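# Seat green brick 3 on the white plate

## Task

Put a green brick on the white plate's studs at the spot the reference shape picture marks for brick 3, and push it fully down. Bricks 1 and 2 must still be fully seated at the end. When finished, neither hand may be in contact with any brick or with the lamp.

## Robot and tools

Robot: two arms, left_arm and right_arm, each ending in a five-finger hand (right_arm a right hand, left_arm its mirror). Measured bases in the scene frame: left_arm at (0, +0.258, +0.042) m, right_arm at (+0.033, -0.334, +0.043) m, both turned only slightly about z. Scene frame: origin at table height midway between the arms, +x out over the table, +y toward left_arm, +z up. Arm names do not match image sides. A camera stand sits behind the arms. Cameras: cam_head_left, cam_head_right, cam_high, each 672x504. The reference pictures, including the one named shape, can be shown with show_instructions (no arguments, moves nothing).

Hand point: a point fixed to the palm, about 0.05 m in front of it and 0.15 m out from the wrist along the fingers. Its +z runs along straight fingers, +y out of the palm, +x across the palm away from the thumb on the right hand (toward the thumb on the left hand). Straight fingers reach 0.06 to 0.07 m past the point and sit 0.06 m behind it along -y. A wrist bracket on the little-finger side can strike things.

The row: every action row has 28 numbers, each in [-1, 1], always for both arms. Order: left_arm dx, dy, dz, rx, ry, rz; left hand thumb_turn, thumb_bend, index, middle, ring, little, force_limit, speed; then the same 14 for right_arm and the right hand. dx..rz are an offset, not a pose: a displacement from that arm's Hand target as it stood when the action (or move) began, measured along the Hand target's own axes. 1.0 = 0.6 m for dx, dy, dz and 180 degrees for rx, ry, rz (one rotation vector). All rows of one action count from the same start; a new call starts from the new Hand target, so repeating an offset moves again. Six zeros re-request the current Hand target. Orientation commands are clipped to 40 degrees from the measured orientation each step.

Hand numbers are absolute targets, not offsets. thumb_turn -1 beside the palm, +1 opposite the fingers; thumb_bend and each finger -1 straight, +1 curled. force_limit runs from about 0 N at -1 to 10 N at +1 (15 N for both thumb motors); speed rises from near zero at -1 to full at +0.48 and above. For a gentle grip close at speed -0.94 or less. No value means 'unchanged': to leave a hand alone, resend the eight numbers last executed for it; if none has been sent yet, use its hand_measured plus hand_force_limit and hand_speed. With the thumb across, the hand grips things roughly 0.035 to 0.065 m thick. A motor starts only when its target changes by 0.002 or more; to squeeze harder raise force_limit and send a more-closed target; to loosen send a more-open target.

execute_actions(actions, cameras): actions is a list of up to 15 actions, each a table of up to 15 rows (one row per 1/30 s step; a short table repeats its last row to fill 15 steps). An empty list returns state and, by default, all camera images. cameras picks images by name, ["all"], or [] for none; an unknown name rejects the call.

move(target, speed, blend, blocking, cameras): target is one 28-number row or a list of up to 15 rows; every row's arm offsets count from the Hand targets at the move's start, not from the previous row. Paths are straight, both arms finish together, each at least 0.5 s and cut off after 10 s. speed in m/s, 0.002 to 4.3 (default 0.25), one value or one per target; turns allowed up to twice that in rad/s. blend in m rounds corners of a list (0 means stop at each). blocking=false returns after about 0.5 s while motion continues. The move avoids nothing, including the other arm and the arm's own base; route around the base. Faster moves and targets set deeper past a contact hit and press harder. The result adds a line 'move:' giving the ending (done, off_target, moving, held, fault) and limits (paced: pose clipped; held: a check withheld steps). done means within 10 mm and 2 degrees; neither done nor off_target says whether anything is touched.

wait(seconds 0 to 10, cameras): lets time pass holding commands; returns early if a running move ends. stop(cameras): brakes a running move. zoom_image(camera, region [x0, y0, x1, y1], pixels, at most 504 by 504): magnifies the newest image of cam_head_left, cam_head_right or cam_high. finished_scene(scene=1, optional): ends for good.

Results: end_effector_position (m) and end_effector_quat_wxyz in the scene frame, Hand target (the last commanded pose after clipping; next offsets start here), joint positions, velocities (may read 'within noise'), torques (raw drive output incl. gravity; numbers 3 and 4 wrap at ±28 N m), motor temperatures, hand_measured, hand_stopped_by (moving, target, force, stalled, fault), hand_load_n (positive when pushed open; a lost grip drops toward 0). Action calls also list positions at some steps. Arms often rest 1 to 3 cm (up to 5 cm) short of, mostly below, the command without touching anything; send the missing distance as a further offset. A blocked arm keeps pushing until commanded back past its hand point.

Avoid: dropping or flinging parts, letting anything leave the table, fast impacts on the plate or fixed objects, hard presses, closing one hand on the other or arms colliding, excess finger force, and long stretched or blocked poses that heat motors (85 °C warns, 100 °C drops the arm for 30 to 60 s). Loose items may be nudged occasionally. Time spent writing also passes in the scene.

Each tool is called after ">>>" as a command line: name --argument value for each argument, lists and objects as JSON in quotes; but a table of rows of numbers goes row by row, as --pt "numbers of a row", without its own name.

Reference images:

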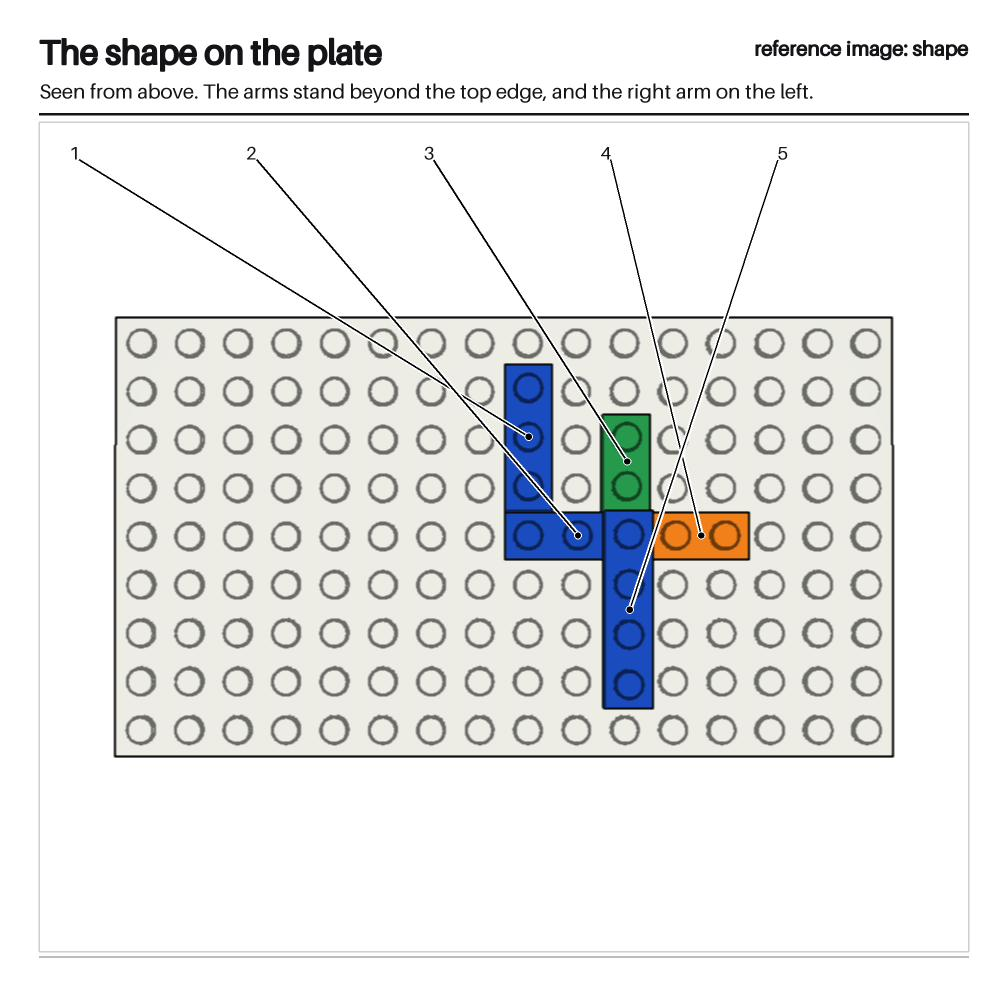

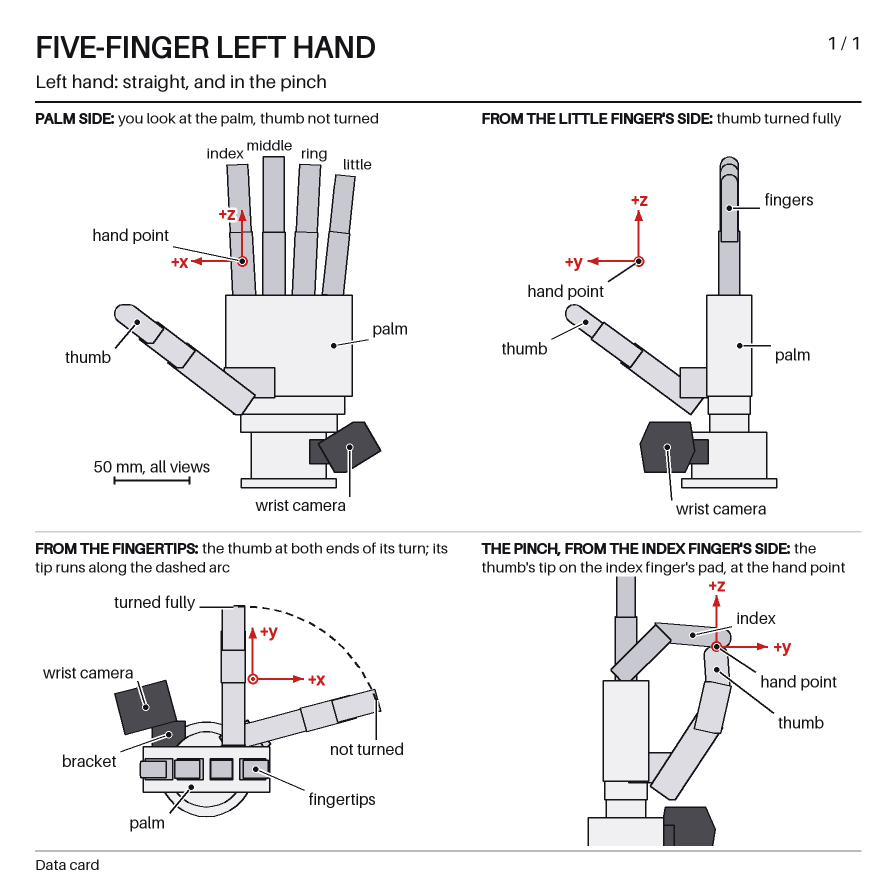

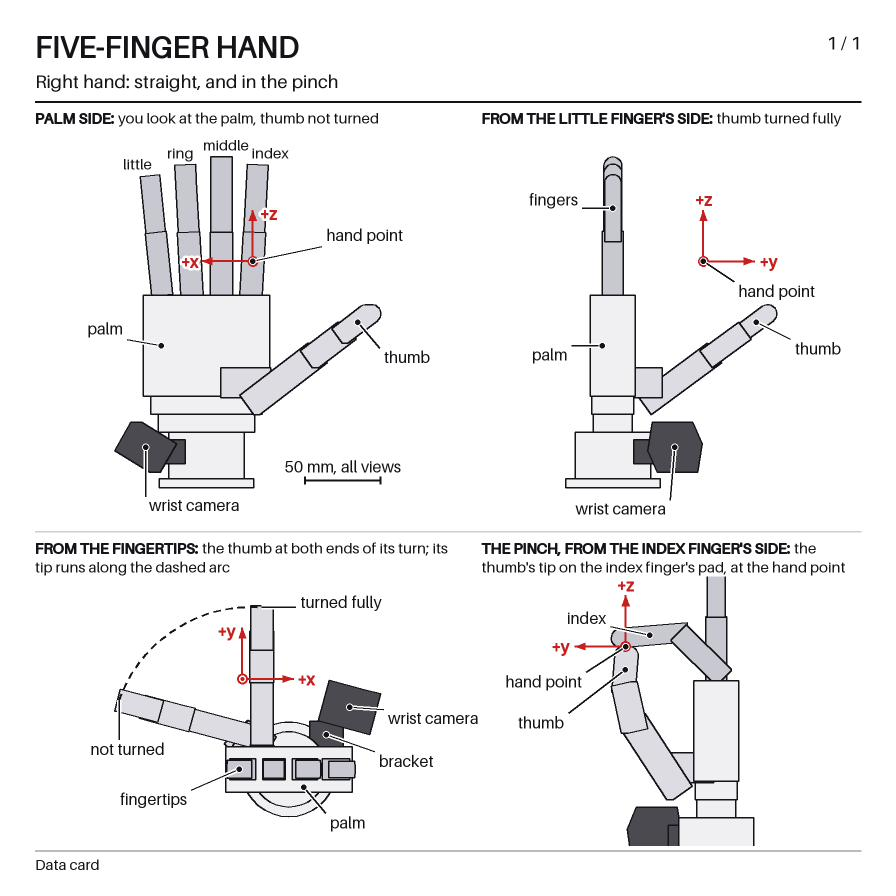

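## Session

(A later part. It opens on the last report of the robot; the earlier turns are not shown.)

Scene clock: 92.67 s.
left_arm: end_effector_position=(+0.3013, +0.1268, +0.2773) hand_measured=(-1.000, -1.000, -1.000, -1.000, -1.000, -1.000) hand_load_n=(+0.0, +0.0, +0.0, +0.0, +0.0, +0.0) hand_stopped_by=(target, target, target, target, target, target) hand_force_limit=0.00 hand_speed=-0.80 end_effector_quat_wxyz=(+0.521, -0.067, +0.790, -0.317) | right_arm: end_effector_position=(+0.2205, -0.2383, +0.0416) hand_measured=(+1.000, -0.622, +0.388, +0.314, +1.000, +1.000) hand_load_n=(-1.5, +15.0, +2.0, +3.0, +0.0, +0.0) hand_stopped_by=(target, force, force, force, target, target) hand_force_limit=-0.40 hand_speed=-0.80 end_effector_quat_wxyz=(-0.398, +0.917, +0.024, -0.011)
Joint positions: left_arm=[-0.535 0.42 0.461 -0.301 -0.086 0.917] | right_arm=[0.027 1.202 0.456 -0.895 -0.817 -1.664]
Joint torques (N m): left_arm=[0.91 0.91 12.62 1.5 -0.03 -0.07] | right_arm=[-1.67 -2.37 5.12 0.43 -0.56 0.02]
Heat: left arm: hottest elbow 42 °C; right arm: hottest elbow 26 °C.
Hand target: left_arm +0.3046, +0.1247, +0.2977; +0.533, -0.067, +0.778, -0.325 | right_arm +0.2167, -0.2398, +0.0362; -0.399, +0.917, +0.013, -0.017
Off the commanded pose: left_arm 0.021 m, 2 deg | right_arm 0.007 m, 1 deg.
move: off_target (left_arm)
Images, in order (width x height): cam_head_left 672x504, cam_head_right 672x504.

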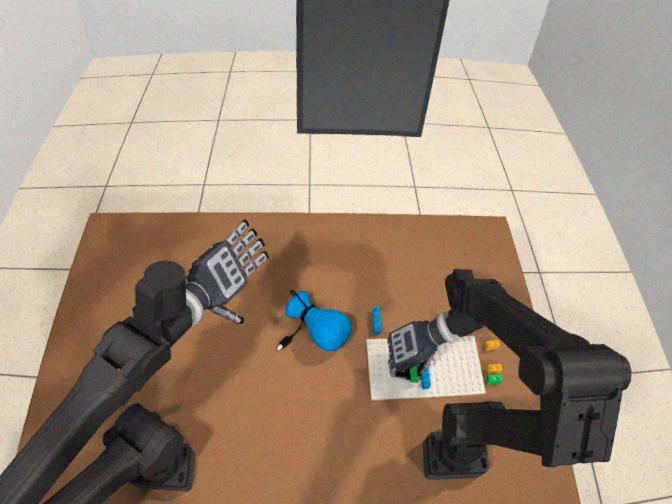

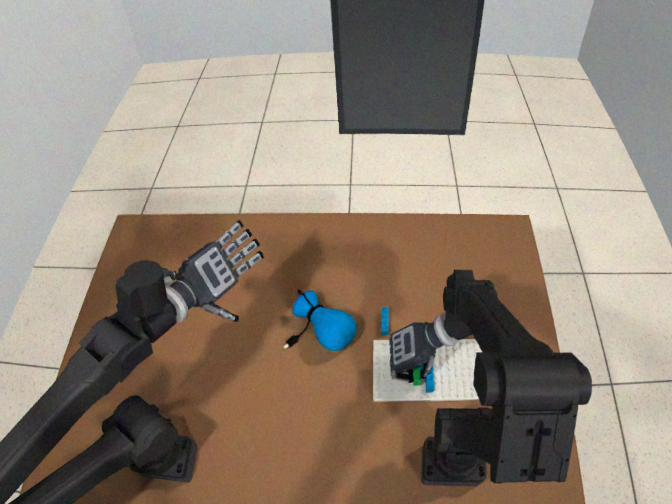

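>>> move --target '[0,0,0,0,0,0,-1,-1,-1,-1,-1,-1,0,-0.8,0.00471,0.00112,0.01333,0,0,0,1,-0.55,0.5,0.5,1,1,-0.4,-0.8]' --speed 0.02 --cameras '["cam_head_left","cam_head_right"]'

>>> zoom_image --camera "cam_head_left" --region '[390, 345, 440, 395]'

>>> zoom_image --camera "cam_head_right" --region '[390, 345, 440, 395]'

Scene clock: 94.40 s.
left_arm: end_effector_position=(+0.3013, +0.1268, +0.2773) hand_measured=(-1.000, -1.000, -1.000, -1.000, -1.000, -1.000) hand_load_n=(+0.0, +0.0, +0.0, +0.0, +0.0, +0.0) hand_stopped_by=(target, target, target, target, target, target) hand_force_limit=0.00 hand_speed=-0.80 end_effector_quat_wxyz=(+0.521, -0.067, +0.790, -0.317) | right_arm: end_effector_position=(+0.2208, -0.2365, +0.0352) hand_measured=(+1.000, -0.622, +0.388, +0.314, +1.000, +1.000) hand_load_n=(-1.0, +15.0, +2.0, +2.5, +0.0, +0.0) hand_stopped_by=(target, force, force, force, target, target) hand_force_limit=-0.40 hand_speed=-0.80 end_effector_quat_wxyz=(-0.398, +0.917, +0.009, -0.014)
Joint positions: left_arm=[-0.535 0.42 0.461 -0.301 -0.086 0.917] | right_arm=[0.031 1.223 0.446 -0.85 -0.819 -1.622]
Joint torques (N m): left_arm=[0.91 0.91 12.6 1.48 -0.03 -0.07] | right_arm=[0.03 -2.49 5.29 0.73 -0.56 -0.09]
Heat: left arm: hottest elbow 42 °C; right arm: hottest elbow 26 °C.
Hand target: left_arm +0.3046, +0.1247, +0.2977; +0.533, -0.067, +0.778, -0.325 | right_arm +0.2193, -0.2343, +0.0302; -0.399, +0.917, +0.014, -0.017
Off the commanded pose: left_arm 0.021 m, 2 deg | right_arm 0.006 m, 1 deg.
move: off_target (left_arm)
Images, in order (width x height): cam_head_left 672x504, cam_head_right 672x504.

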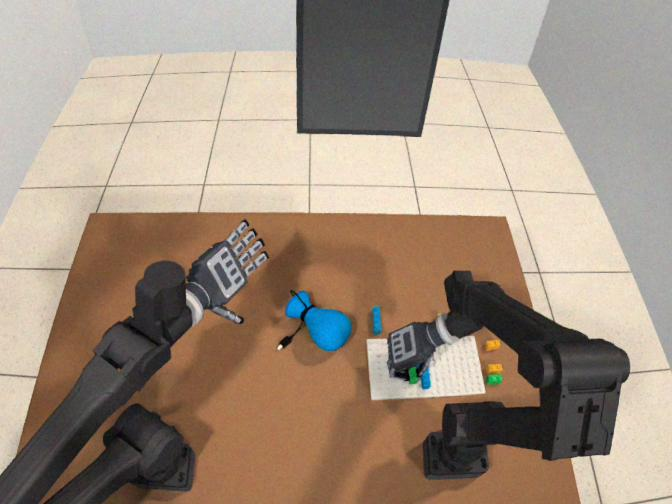

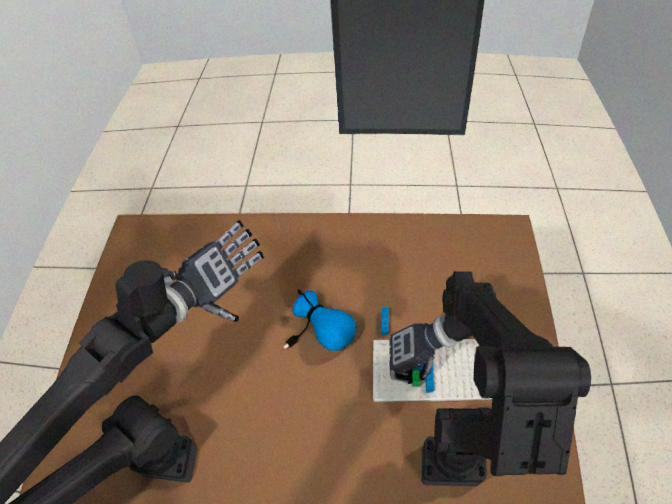

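Scaled by 10.080 from the camera's 672x504 image, which has a finer 960x720 frame.

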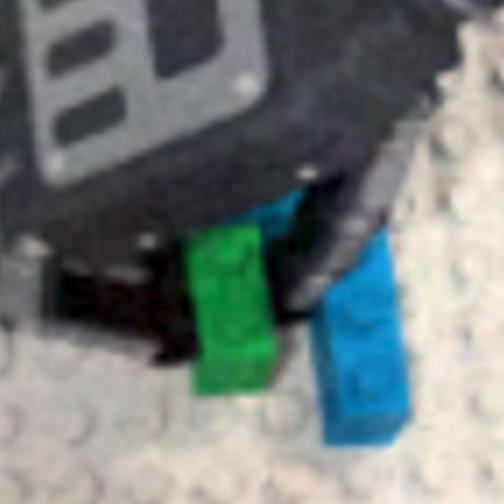

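Scaled by 10.080 from the camera's 672x504 image, which has a finer 960x720 frame.

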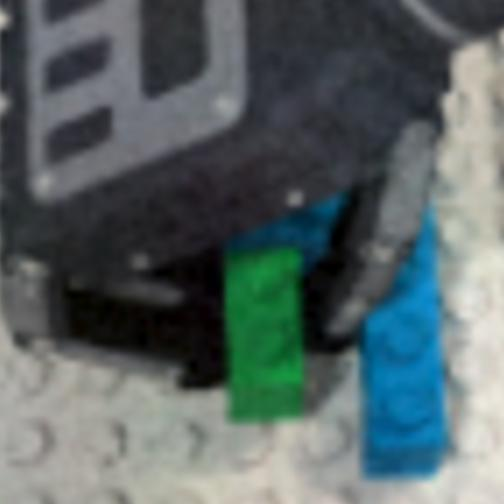

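>>> move --target '[0,0,0,0,0,0,-1,-1,-1,-1,-1,-1,0,-0.8,0.00609,-0.00447,0.00462,0,0,0,1,-0.55,0.5,0.5,1,1,-0.4,-0.8]' --speed 0.02 --cameras '["cam_head_left","cam_head_right"]'

>>> zoom_image --camera "cam_head_left" --region '[390, 345, 440, 395]'

>>> zoom_image --camera "cam_head_right" --region '[390, 345, 440, 395]'

Scene clock: 95.83 s.
left_arm: end_effector_position=(+0.3013, +0.1268, +0.2773) hand_measured=(-1.000, -1.000, -1.000, -1.000, -1.000, -1.000) hand_load_n=(+0.0, +0.0, +0.0, +0.0, +0.0, +0.0) hand_stopped_by=(target, target, target, target, target, target) hand_force_limit=0.00 hand_speed=-0.80 end_effector_quat_wxyz=(+0.521, -0.067, +0.790, -0.317) | right_arm: end_effector_position=(+0.2246, -0.2329, +0.0334) hand_measured=(+1.000, -0.622, +0.388, +0.314, +1.000, +1.000) hand_load_n=(-1.5, +15.0, +2.5, +3.0, +0.0, +0.0) hand_stopped_by=(target, force, force, force, target, target) hand_force_limit=-0.40 hand_speed=-0.80 end_effector_quat_wxyz=(-0.399, +0.917, +0.014, -0.010)
Joint positions: left_arm=[-0.535 0.42 0.461 -0.301 -0.086 0.917] | right_arm=[0.048 1.229 0.446 -0.821 -0.82 -1.606]
Joint torques (N m): left_arm=[0.85 0.91 12.62 1.5 -0.03 -0.07] | right_arm=[-0.09 -2.61 5.68 0.44 -0.56 0.04]
Heat: left arm: hottest elbow 42 °C; right arm: hottest elbow 26 °C.
Hand target: left_arm +0.3046, +0.1247, +0.2977; +0.533, -0.067, +0.778, -0.325 | right_arm +0.2228, -0.2303, +0.0302; -0.399, +0.917, +0.014, -0.017
Off the commanded pose: left_arm 0.021 m, 2 deg | right_arm 0.005 m, 1 deg.
move: off_target (left_arm)
Images, in order (width x height): cam_head_left 672x504, cam_head_right 672x504.

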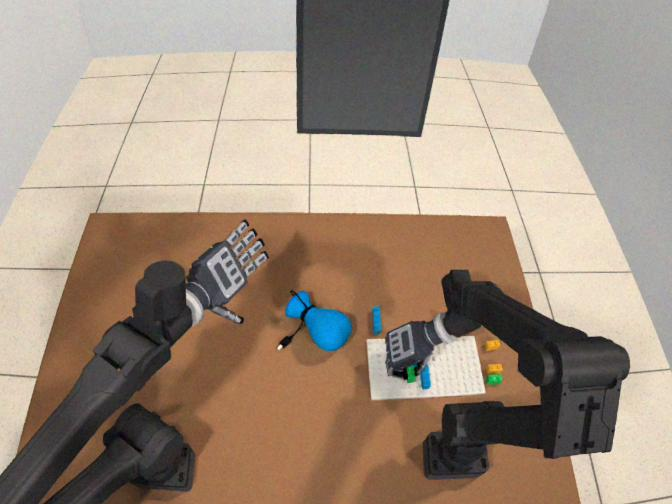

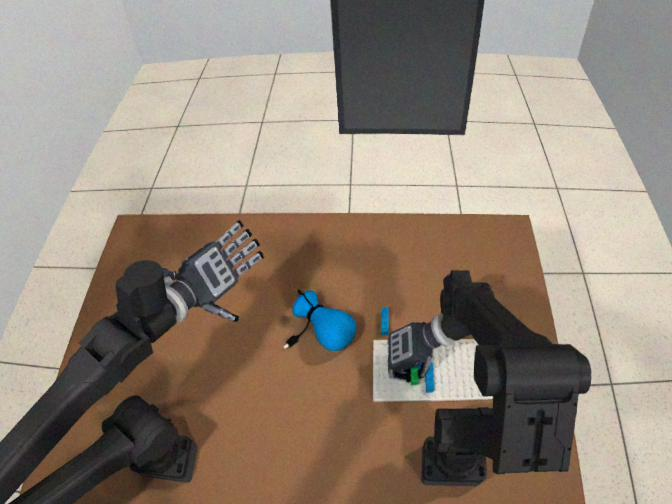

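Scaled by 10.080 from the camera's 672x504 image, which has a finer 960x720 frame.

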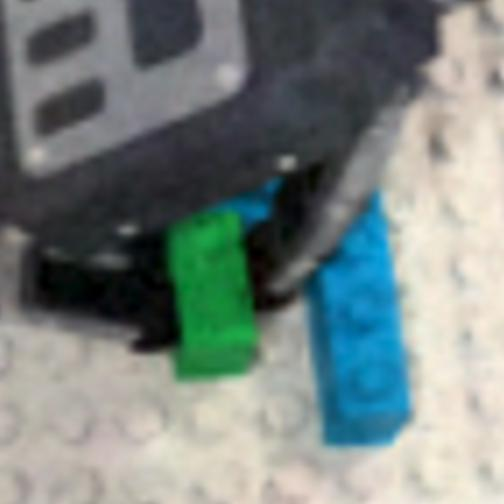

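Scaled by 10.080 from the camera's 672x504 image, which has a finer 960x720 frame.

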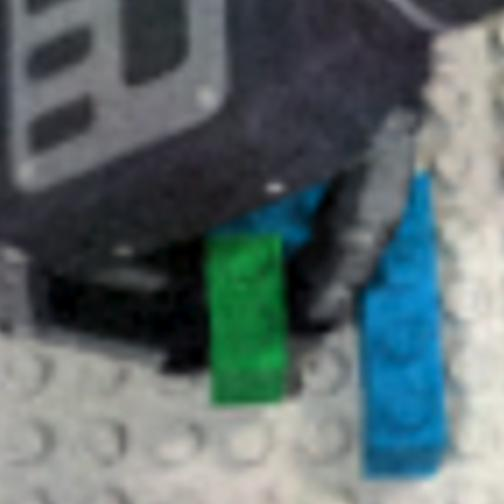

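>>> move --target '[0,0,0,0,0,0,-1,-1,-1,-1,-1,-1,0,-0.8,-0.0015,0.00395,0.00558,0,0,0,1,-0.55,0.5,0.5,1,1,-0.4,-0.8]' --speed 0.02 --cameras '["cam_head_left","cam_head_right"]'

>>> zoom_image --camera "cam_head_left" --region '[390, 345, 440, 395]'

>>> zoom_image --camera "cam_head_right" --region '[390, 345, 440, 395]'

Scene clock: 97.40 s.
left_arm: end_effector_position=(+0.3013, +0.1268, +0.2773) hand_measured=(-1.000, -1.000, -1.000, -1.000, -1.000, -1.000) hand_load_n=(+0.0, +0.0, +0.0, +0.0, +0.0, +0.0) hand_stopped_by=(target, target, target, target, target, target) hand_force_limit=0.00 hand_speed=-0.80 end_effector_quat_wxyz=(+0.521, -0.067, +0.790, -0.317) | right_arm: end_effector_position=(+0.2255, -0.2323, +0.0326) hand_measured=(+1.000, -0.622, +0.388, +0.314, +1.000, +1.000) hand_load_n=(-1.0, +15.0, +3.0, +2.5, +0.0, +0.0) hand_stopped_by=(target, force, force, force, target, target) hand_force_limit=-0.40 hand_speed=-0.80 end_effector_quat_wxyz=(-0.398, +0.917, +0.010, -0.011)
Joint positions: left_arm=[-0.535 0.42 0.461 -0.301 -0.086 0.917] | right_arm=[0.049 1.234 0.446 -0.811 -0.82 -1.592]
Joint torques (N m): left_arm=[0.91 0.91 12.6 1.5 -0.03 -0.07] | right_arm=[0.15 -2.37 5.08 0.79 -0.56 -0.06]
Heat: left arm: hottest elbow 42 °C; right arm: hottest elbow 26 °C.
Hand target: left_arm +0.3046, +0.1247, +0.2977; +0.533, -0.067, +0.778, -0.325 | right_arm +0.2218, -0.2295, +0.0262; -0.399, +0.917, +0.013, -0.017
Off the commanded pose: left_arm 0.021 m, 2 deg | right_arm 0.008 m, 1 deg.
move: off_target (left_arm)
Images, in order (width x height): cam_head_left 672x504, cam_head_right 672x504.

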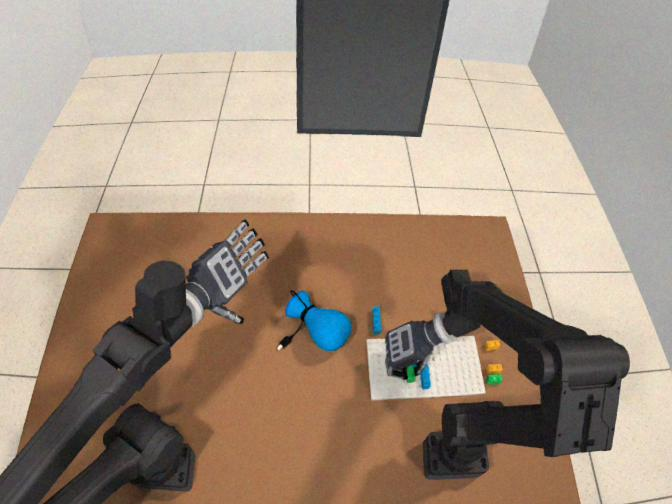

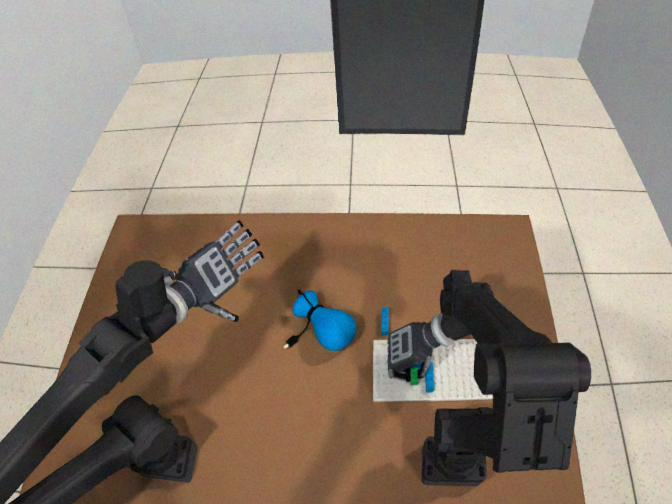

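Scaled by 10.080 from the camera's 672x504 image, which has a finer 960x720 frame.

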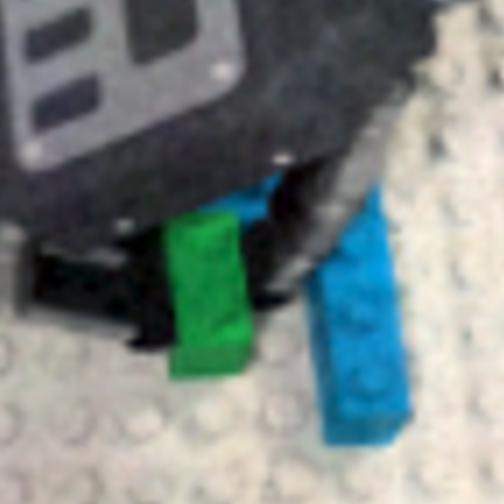

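Scaled by 10.080 from the camera's 672x504 image, which has a finer 960x720 frame.

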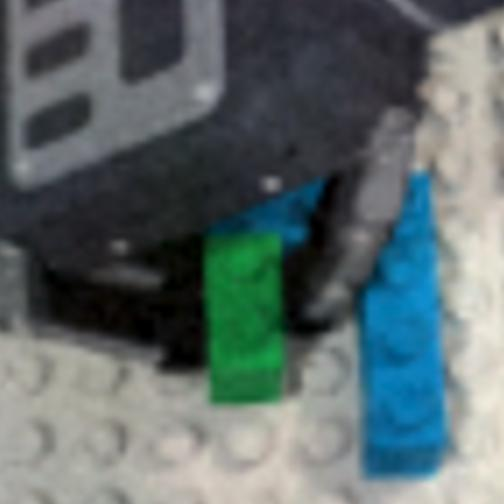

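>>> move --target '[0,0,0,0,0,0,-1,-1,-1,-1,-1,-1,0,-0.8,-0.00666,-0.00008,0.00028,0,0,0,1,-0.55,0.5,0.5,1,1,-0.4,-0.8]' --speed 0.02 --cameras '["cam_head_left","cam_head_right"]'

>>> zoom_image --camera "cam_head_left" --region '[390, 345, 440, 395]'

>>> zoom_image --camera "cam_head_right" --region '[390, 345, 440, 395]'

Scene clock: 98.63 s.
left_arm: end_effector_position=(+0.3013, +0.1268, +0.2773) hand_measured=(-1.000, -1.000, -1.000, -1.000, -1.000, -1.000) hand_load_n=(+0.0, +0.0, +0.0, +0.0, +0.0, +0.0) hand_stopped_by=(target, target, target, target, target, target) hand_force_limit=0.00 hand_speed=-0.80 end_effector_quat_wxyz=(+0.521, -0.067, +0.790, -0.317) | right_arm: end_effector_position=(+0.2249, -0.2323, +0.0322) hand_measured=(+1.000, -0.622, +0.388, +0.314, +1.000, +1.000) hand_load_n=(-2.0, +15.0, +2.5, +2.5, +0.5, +0.0) hand_stopped_by=(target, force, force, force, target, target) hand_force_limit=-0.40 hand_speed=-0.80 end_effector_quat_wxyz=(-0.398, +0.917, +0.009, -0.011)
Joint positions: left_arm=[-0.535 0.42 0.461 -0.301 -0.086 0.917] | right_arm=[0.049 1.234 0.445 -0.81 -0.82 -1.592]
Joint torques (N m): left_arm=[0.91 0.91 12.6 1.51 -0.03 -0.07] | right_arm=[0.21 -3.37 4.45 0.66 -0.57 -0.05]
Heat: left arm: hottest elbow 42 °C; right arm: hottest elbow 26 °C.
Hand target: left_arm +0.3046, +0.1247, +0.2977; +0.533, -0.067, +0.778, -0.325 | right_arm +0.2176, -0.2295, +0.0262; -0.399, +0.917, +0.013, -0.017
Off the commanded pose: left_arm 0.021 m, 2 deg | right_arm 0.010 m, 1 deg.
move: off_target (left_arm)
Images, in order (width x height): cam_head_left 672x504, cam_head_right 672x504.

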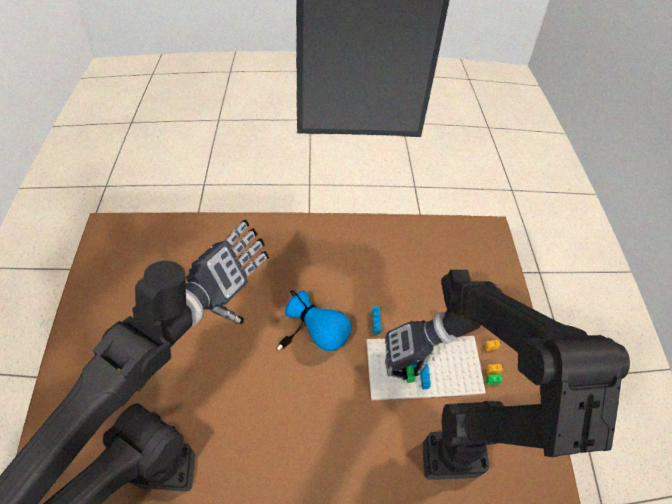

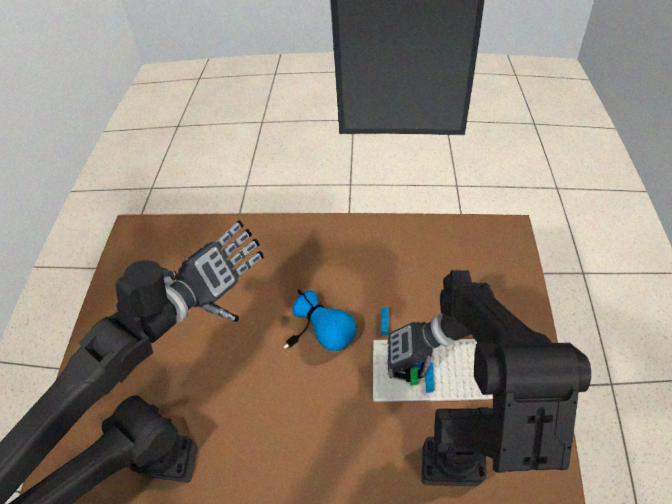

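Scaled by 10.080 from the camera's 672x504 image, which has a finer 960x720 frame.

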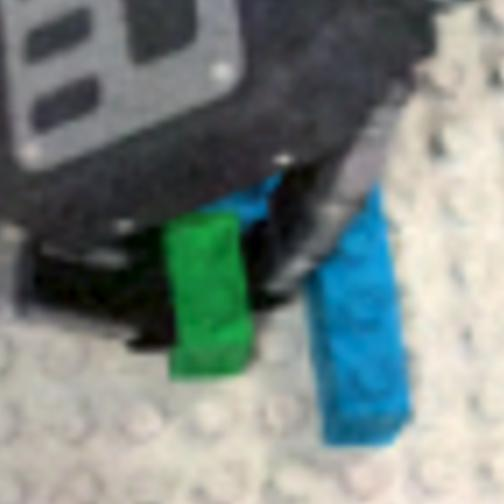

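Scaled by 10.080 from the camera's 672x504 image, which has a finer 960x720 frame.

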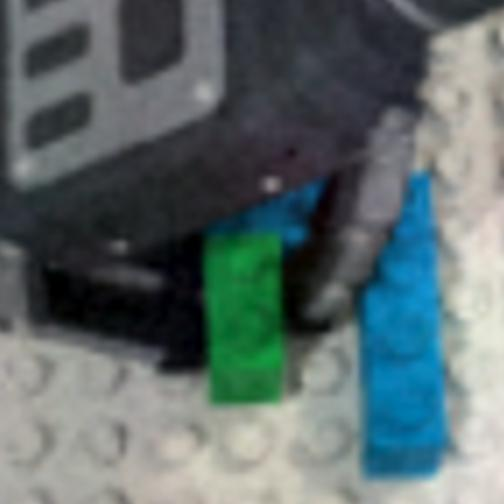

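>>> move --target '[0,0,0,0,0,0,-1,-1,-1,-1,-1,-1,0,-0.8,-0.00583,-0.00008,0.00028,0,0,0,1,-0.55,0.5,0.5,1,1,-0.4,-0.8]' --speed 0.02 --cameras '["cam_head_left","cam_head_right"]'

>>> zoom_image --camera "cam_head_left" --region '[390, 345, 440, 395]'

>>> zoom_image --camera "cam_head_right" --region '[390, 345, 440, 395]'

Scene clock: 99.87 s.
left_arm: end_effector_position=(+0.3013, +0.1268, +0.2773) hand_measured=(-1.000, -1.000, -1.000, -1.000, -1.000, -1.000) hand_load_n=(+0.0, +0.0, +0.0, +0.0, +0.0, +0.0) hand_stopped_by=(target, target, target, target, target, target) hand_force_limit=0.00 hand_speed=-0.80 end_effector_quat_wxyz=(+0.521, -0.067, +0.790, -0.317) | right_arm: end_effector_position=(+0.2245, -0.2323, +0.0320) hand_measured=(+1.000, -0.622, +0.388, +0.314, +1.000, +1.000) hand_load_n=(-2.0, +15.0, +2.5, +2.5, +0.0, +0.5) hand_stopped_by=(target, force, force, force, target, target) hand_force_limit=-0.40 hand_speed=-0.80 end_effector_quat_wxyz=(-0.398, +0.917, +0.010, -0.009)
Joint positions: left_arm=[-0.535 0.42 0.461 -0.301 -0.086 0.917] | right_arm=[0.049 1.23 0.441 -0.806 -0.82 -1.592]
Joint torques (N m): left_arm=[0.91 0.97 12.62 1.5 -0.03 -0.07] | right_arm=[0.21 -3.78 4.08 0.5 -0.57 -0.05]
Heat: left arm: hottest elbow 42 °C; right arm: hottest elbow 26 °C.
Hand target: left_arm +0.3046, +0.1247, +0.2977; +0.533, -0.067, +0.778, -0.325 | right_arm +0.2142, -0.2295, +0.0261; -0.399, +0.917, +0.013, -0.017
Off the commanded pose: left_arm 0.021 m, 2 deg | right_arm 0.012 m, 1 deg.
move: off_target (left_arm, right_arm)
Images, in order (width x height): cam_head_left 672x504, cam_head_right 672x504.

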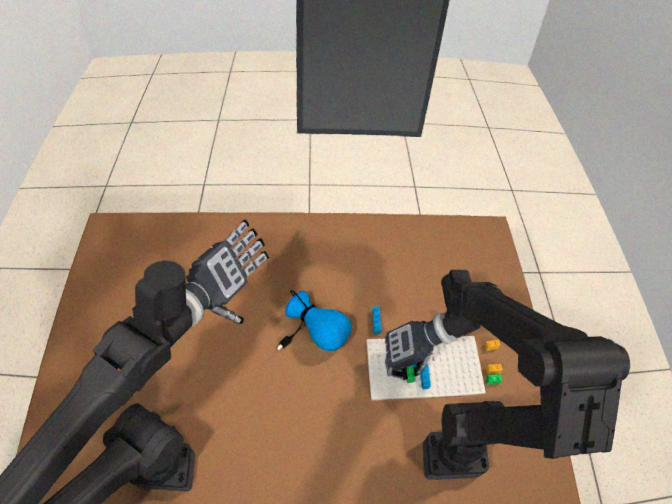

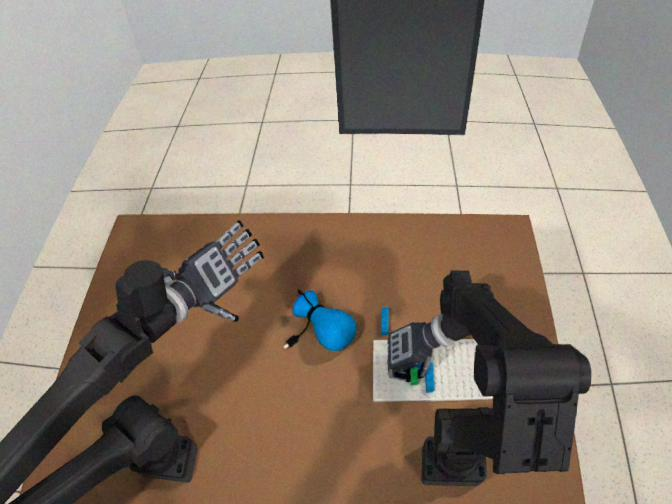

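Scaled by 10.080 from the camera's 672x504 image, which has a finer 960x720 frame.

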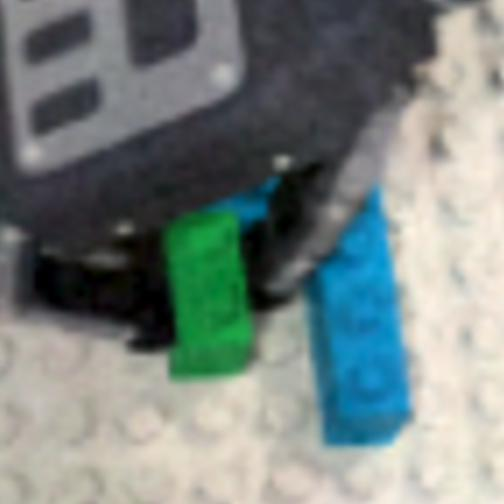

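Scaled by 10.080 from the camera's 672x504 image, which has a finer 960x720 frame.

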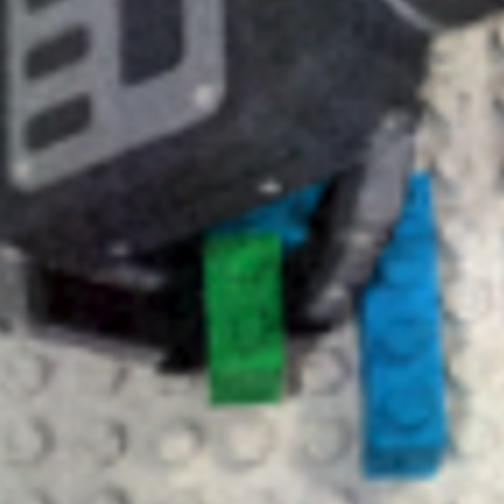

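>>> move --target '[0,0,0,0,0,0,-1,-1,-1,-1,-1,-1,0,-0.8,0.00996,-0.0011,-0.00155,0,0,0,1,-0.55,0.5,0.5,1,1,-0.4,-0.8]' --speed 0.03

>>> move --target '[0,0,0,0,0,0,-1,-1,-1,-1,-1,-1,0,-0.8,0,0,0,0,0,0,1,-0.72,0.25,0.18,1,1,-0.4,-0.8]' --speed 0.03 --cameras '["cam_head_left","cam_head_right"]'

>>> zoom_image --camera "cam_head_left" --region '[390, 345, 440, 395]'

>>> zoom_image --camera "cam_head_right" --region '[390, 345, 440, 395]'

Scene clock: 102.40 s.
left_arm: end_effector_position=(+0.3013, +0.1268, +0.2773) hand_measured=(-1.000, -1.000, -1.000, -1.000, -1.000, -1.000) hand_load_n=(+0.0, +0.0, +0.0, +0.0, +0.0, +0.0) hand_stopped_by=(target, target, target, target, target, target) hand_force_limit=0.00 hand_speed=-0.80 end_effector_quat_wxyz=(+0.521, -0.067, +0.790, -0.317) | right_arm: end_effector_position=(+0.2245, -0.2323, +0.0320) hand_measured=(+1.000, -0.622, +0.388, +0.314, +1.000, +1.000) hand_load_n=(-2.0, +15.0, +2.5, +3.0, +0.0, +0.0) hand_stopped_by=(target, force, force, force, target, target) hand_force_limit=-0.40 hand_speed=-0.80 end_effector_quat_wxyz=(-0.398, +0.917, +0.010, -0.009)
Joint positions: left_arm=[-0.535 0.42 0.461 -0.301 -0.086 0.917] | right_arm=[0.049 1.23 0.441 -0.806 -0.82 -1.592]
Joint torques (N m): left_arm=[0.91 0.91 12.6 1.51 -0.03 -0.07] | right_arm=[0.21 -2.61 5.24 0.5 -0.56 -0.05]
Heat: left arm: hottest elbow 43 °C; right arm: hottest elbow 26 °C.
Hand target: left_arm +0.3046, +0.1247, +0.2977; +0.533, -0.067, +0.778, -0.325 | right_arm +0.2202, -0.2295, +0.0271; -0.399, +0.917, +0.013, -0.017
Off the commanded pose: left_arm 0.021 m, 2 deg | right_arm 0.007 m, 1 deg.
move: off_target (left_arm)

Scene clock: 103.03 s.
left_arm: end_effector_position=(+0.3013, +0.1268, +0.2773) hand_measured=(-1.000, -1.000, -1.000, -1.000, -1.000, -1.000) hand_load_n=(+0.0, +0.0, +0.0, +0.0, -0.5, +0.0) hand_stopped_by=(target, target, target, target, target, target) hand_force_limit=0.00 hand_speed=-0.80 end_effector_quat_wxyz=(+0.521, -0.067, +0.790, -0.317) | right_arm: end_effector_position=(+0.2243, -0.2305, +0.0331) hand_measured=(+1.000, -0.720, +0.250, +0.184, +1.000, +1.000) hand_load_n=(+0.0, +0.0, +0.0, -12.0, +0.5, +0.0) hand_stopped_by=(target, target, target, target, target, target) hand_force_limit=-0.40 hand_speed=-0.80 end_effector_quat_wxyz=(-0.402, +0.915, +0.008, -0.010)
Joint positions: left_arm=[-0.535 0.42 0.461 -0.301 -0.086 0.917] | right_arm=[0.05 1.229 0.441 -0.806 -0.828 -1.586]
Joint torques (N m): left_arm=[0.91 0.91 12.6 1.5 -0.03 -0.07] | right_arm=[0.15 -2.55 5.27 0.49 -0.25 -0.11]
Heat: left arm: hottest elbow 43 °C; right arm: hottest elbow 26 °C.
Hand target: left_arm +0.3046, +0.1247, +0.2977; +0.533, -0.067, +0.778, -0.325 | right_arm +0.2202, -0.2295, +0.0271; -0.399, +0.917, +0.013, -0.017
Off the commanded pose: left_arm 0.021 m, 2 deg | right_arm 0.007 m, 1 deg.
move: off_target (left_arm)
Images, in order (width x height): cam_head_left 672x504, cam_head_right 672x504.

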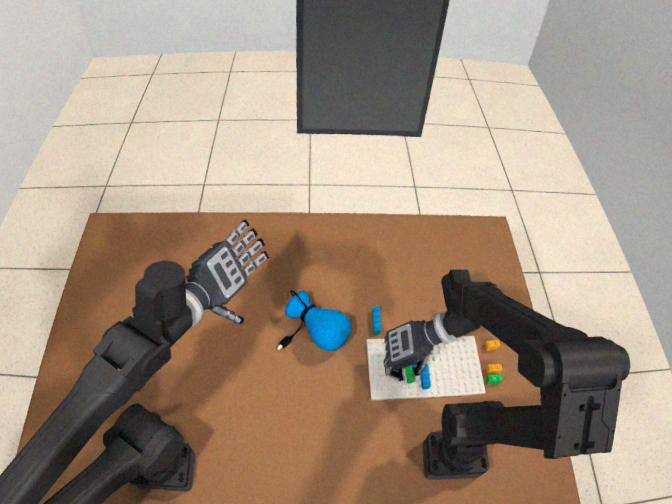

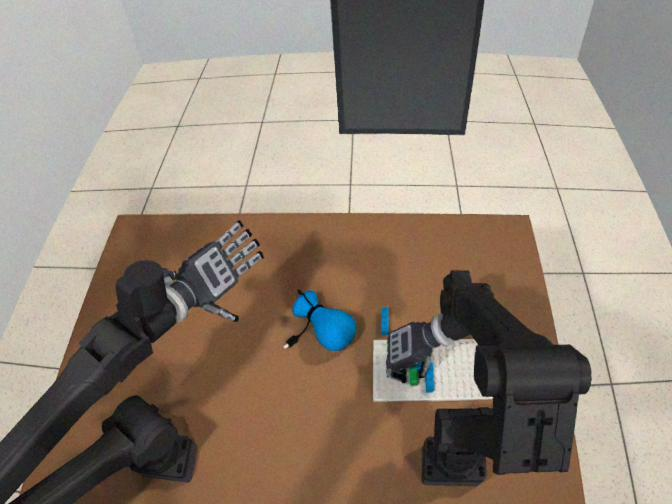

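Scaled by 10.080 from the camera's 672x504 image, which has a finer 960x720 frame.

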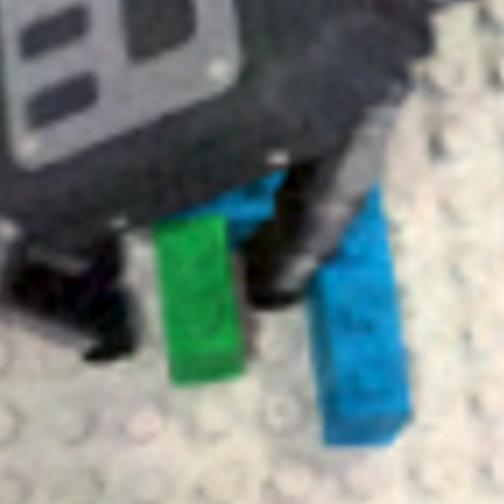

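Scaled by 10.080 from the camera's 672x504 image, which has a finer 960x720 frame.

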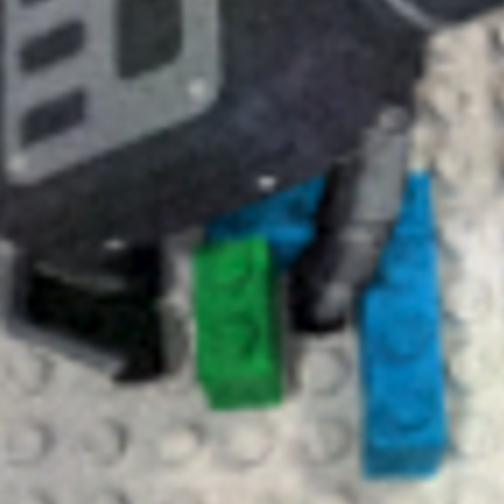

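>>> move --target '[0,0,0,0,0,0,-1,-1,-1,-1,-1,-1,0,-0.8,0.00522,-0.05475,-0.05135,0,0,0,1,-0.72,0.25,0.18,1,1,-0.4,-0.8]' --speed 0.06 --cameras '["cam_head_left","cam_head_right"]'

>>> zoom_image --camera "cam_head_left" --region '[390, 345, 440, 395]'

>>> zoom_image --camera "cam_head_right" --region '[390, 345, 440, 395]'

Scene clock: 108.20 s.
left_arm: end_effector_position=(+0.3013, +0.1268, +0.2773) hand_measured=(-1.000, -1.000, -1.000, -1.000, -1.000, -1.000) hand_load_n=(+0.0, +0.0, +0.0, +0.0, -0.5, +0.0) hand_stopped_by=(target, target, target, target, target, target) hand_force_limit=0.00 hand_speed=-0.80 end_effector_quat_wxyz=(+0.521, -0.067, +0.790, -0.317) | right_arm: end_effector_position=(+0.2060, -0.2306, +0.0593) hand_measured=(+1.000, -0.720, +0.250, +0.182, +1.000, +1.000) hand_load_n=(+0.0, +0.0, +0.0, +0.0, +0.0, +0.0) hand_stopped_by=(target, target, target, target, target, target) hand_force_limit=-0.40 hand_speed=-0.80 end_effector_quat_wxyz=(-0.400, +0.916, +0.000, -0.035)
Joint positions: left_arm=[-0.535 0.42 0.461 -0.301 -0.086 0.917] | right_arm=[0.056 1.141 0.464 -0.969 -0.824 -1.587]
Joint torques (N m): left_arm=[0.91 0.85 12.62 1.48 -0.03 -0.07] | right_arm=[-0.21 -3.96 9.57 -0.31 -0.42 -0.08]
Heat: left arm: hottest elbow 43 °C; right arm: hottest elbow 26 °C.
Hand target: left_arm +0.3046, +0.1247, +0.2977; +0.533, -0.067, +0.778, -0.325 | right_arm +0.2243, -0.2295, +0.0721; -0.399, +0.917, +0.014, -0.017
Off the commanded pose: left_arm 0.021 m, 2 deg | right_arm 0.022 m, 3 deg.
move: off_target (left_arm, right_arm)
Images, in order (width x height): cam_head_left 672x504, cam_head_right 672x504.

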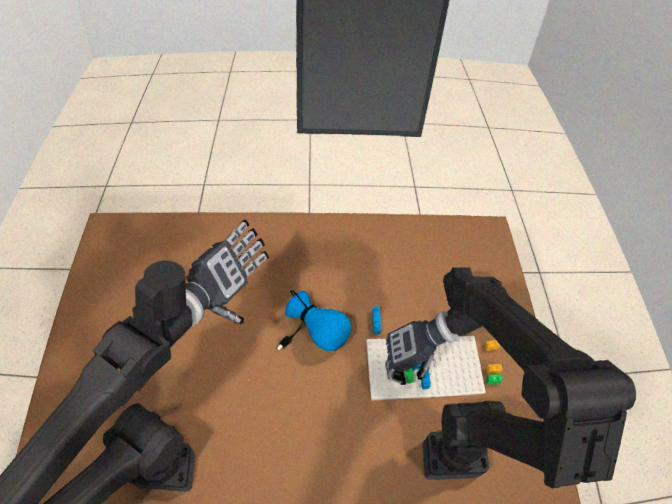

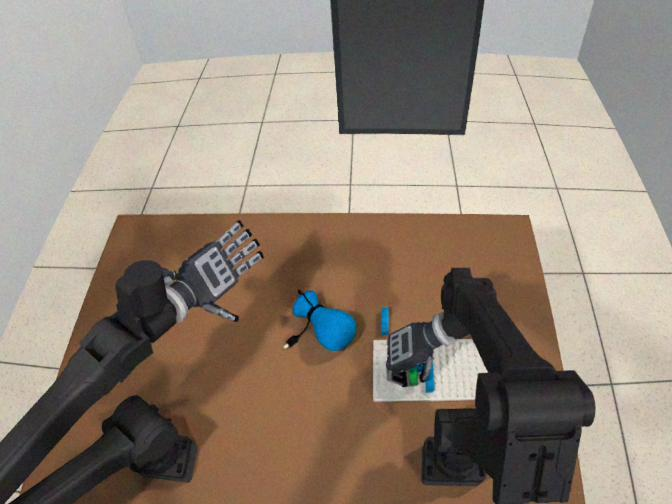

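Scaled by 10.080 from the camera's 672x504 image, which has a finer 960x720 frame.

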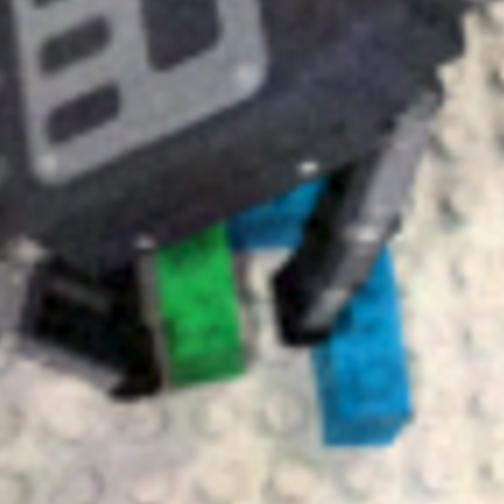

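Scaled by 10.080 from the camera's 672x504 image, which has a finer 960x720 frame.

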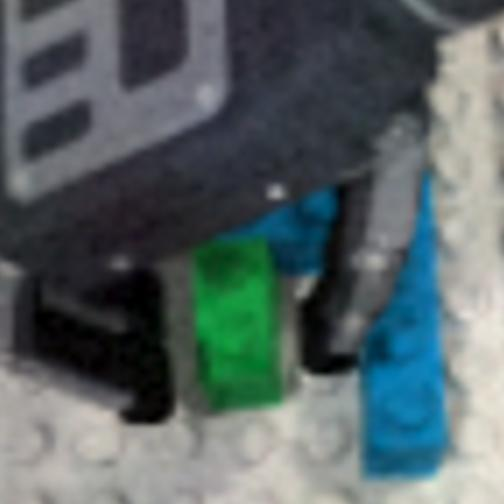

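>>> move --target '[0,0,0,0,0,0,-1,-1,-1,-1,-1,-1,0,-0.8,0.01473,-0.0729,-0.0688,0,0,0,1,-0.72,0.25,0.18,1,1,-0.4,-0.8]' --speed 0.12 --cameras '["cam_head_left","cam_head_right"]'

>>> zoom_image --camera "cam_head_left" --region '[380, 330, 440, 390]'

>>> zoom_image --camera "cam_head_right" --region '[390, 345, 440, 395]'

Scene clock: 110.03 s.
left_arm: end_effector_position=(+0.3013, +0.1268, +0.2773) hand_measured=(-1.000, -1.000, -1.000, -1.000, -1.000, -1.000) hand_load_n=(+0.0, +0.0, +0.0, +0.0, +0.0, +0.0) hand_stopped_by=(target, target, target, target, target, target) hand_force_limit=0.00 hand_speed=-0.80 end_effector_quat_wxyz=(+0.521, -0.067, +0.790, -0.317) | right_arm: end_effector_position=(+0.2161, -0.2297, +0.1158) hand_measured=(+1.000, -0.720, +0.250, +0.182, +1.000, +1.000) hand_load_n=(+0.0, +0.0, +0.0, +0.0, +0.0, +0.0) hand_stopped_by=(target, target, target, target, target, target) hand_force_limit=-0.40 hand_speed=-0.80 end_effector_quat_wxyz=(-0.400, +0.916, +0.001, -0.039)
Joint positions: left_arm=[-0.535 0.42 0.461 -0.301 -0.086 0.917] | right_arm=[0.059 1.059 0.586 -1.18 -0.824 -1.587]
Joint torques (N m): left_arm=[0.91 0.91 12.6 1.5 -0.03 -0.07] | right_arm=[-0.56 -3.72 10.81 -0.31 -0.42 -0.1]
Heat: left arm: hottest elbow 43 °C; right arm: hottest elbow 27 °C.
Hand target: left_arm +0.3046, +0.1247, +0.2977; +0.533, -0.067, +0.778, -0.325 | right_arm +0.2342, -0.2295, +0.1320; -0.399, +0.917, +0.014, -0.017
Off the commanded pose: left_arm 0.021 m, 2 deg | right_arm 0.024 m, 3 deg.
move: off_target (left_arm, right_arm)
Images, in order (width x height): cam_head_left 672x504, cam_head_right 672x504.

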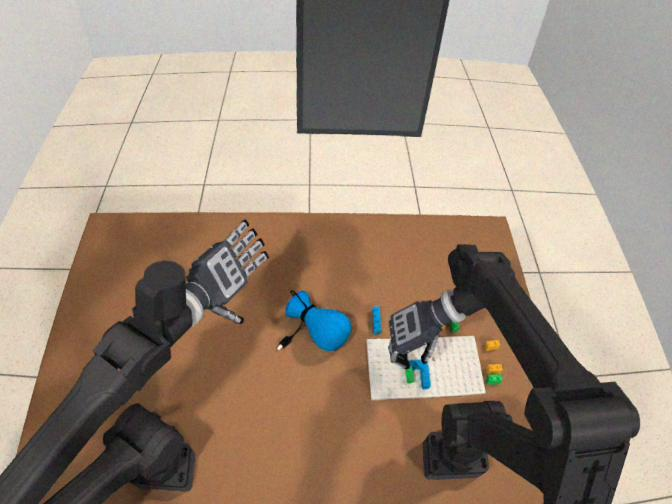

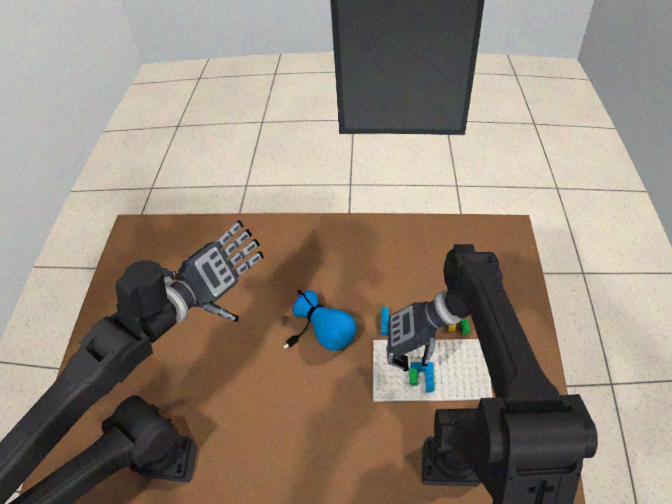

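Scaled by 8.400 from the camera's 672x504 image, which has a finer 960x720 frame.

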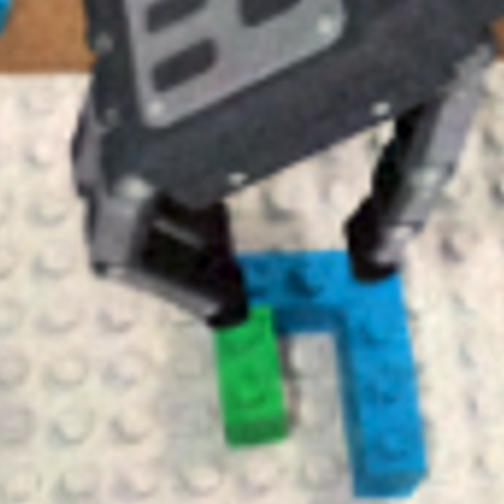

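Scaled by 10.080 from the camera's 672x504 image, which has a finer 960x720 frame.

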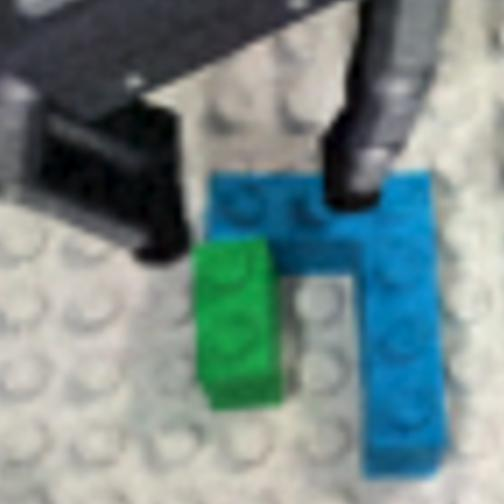

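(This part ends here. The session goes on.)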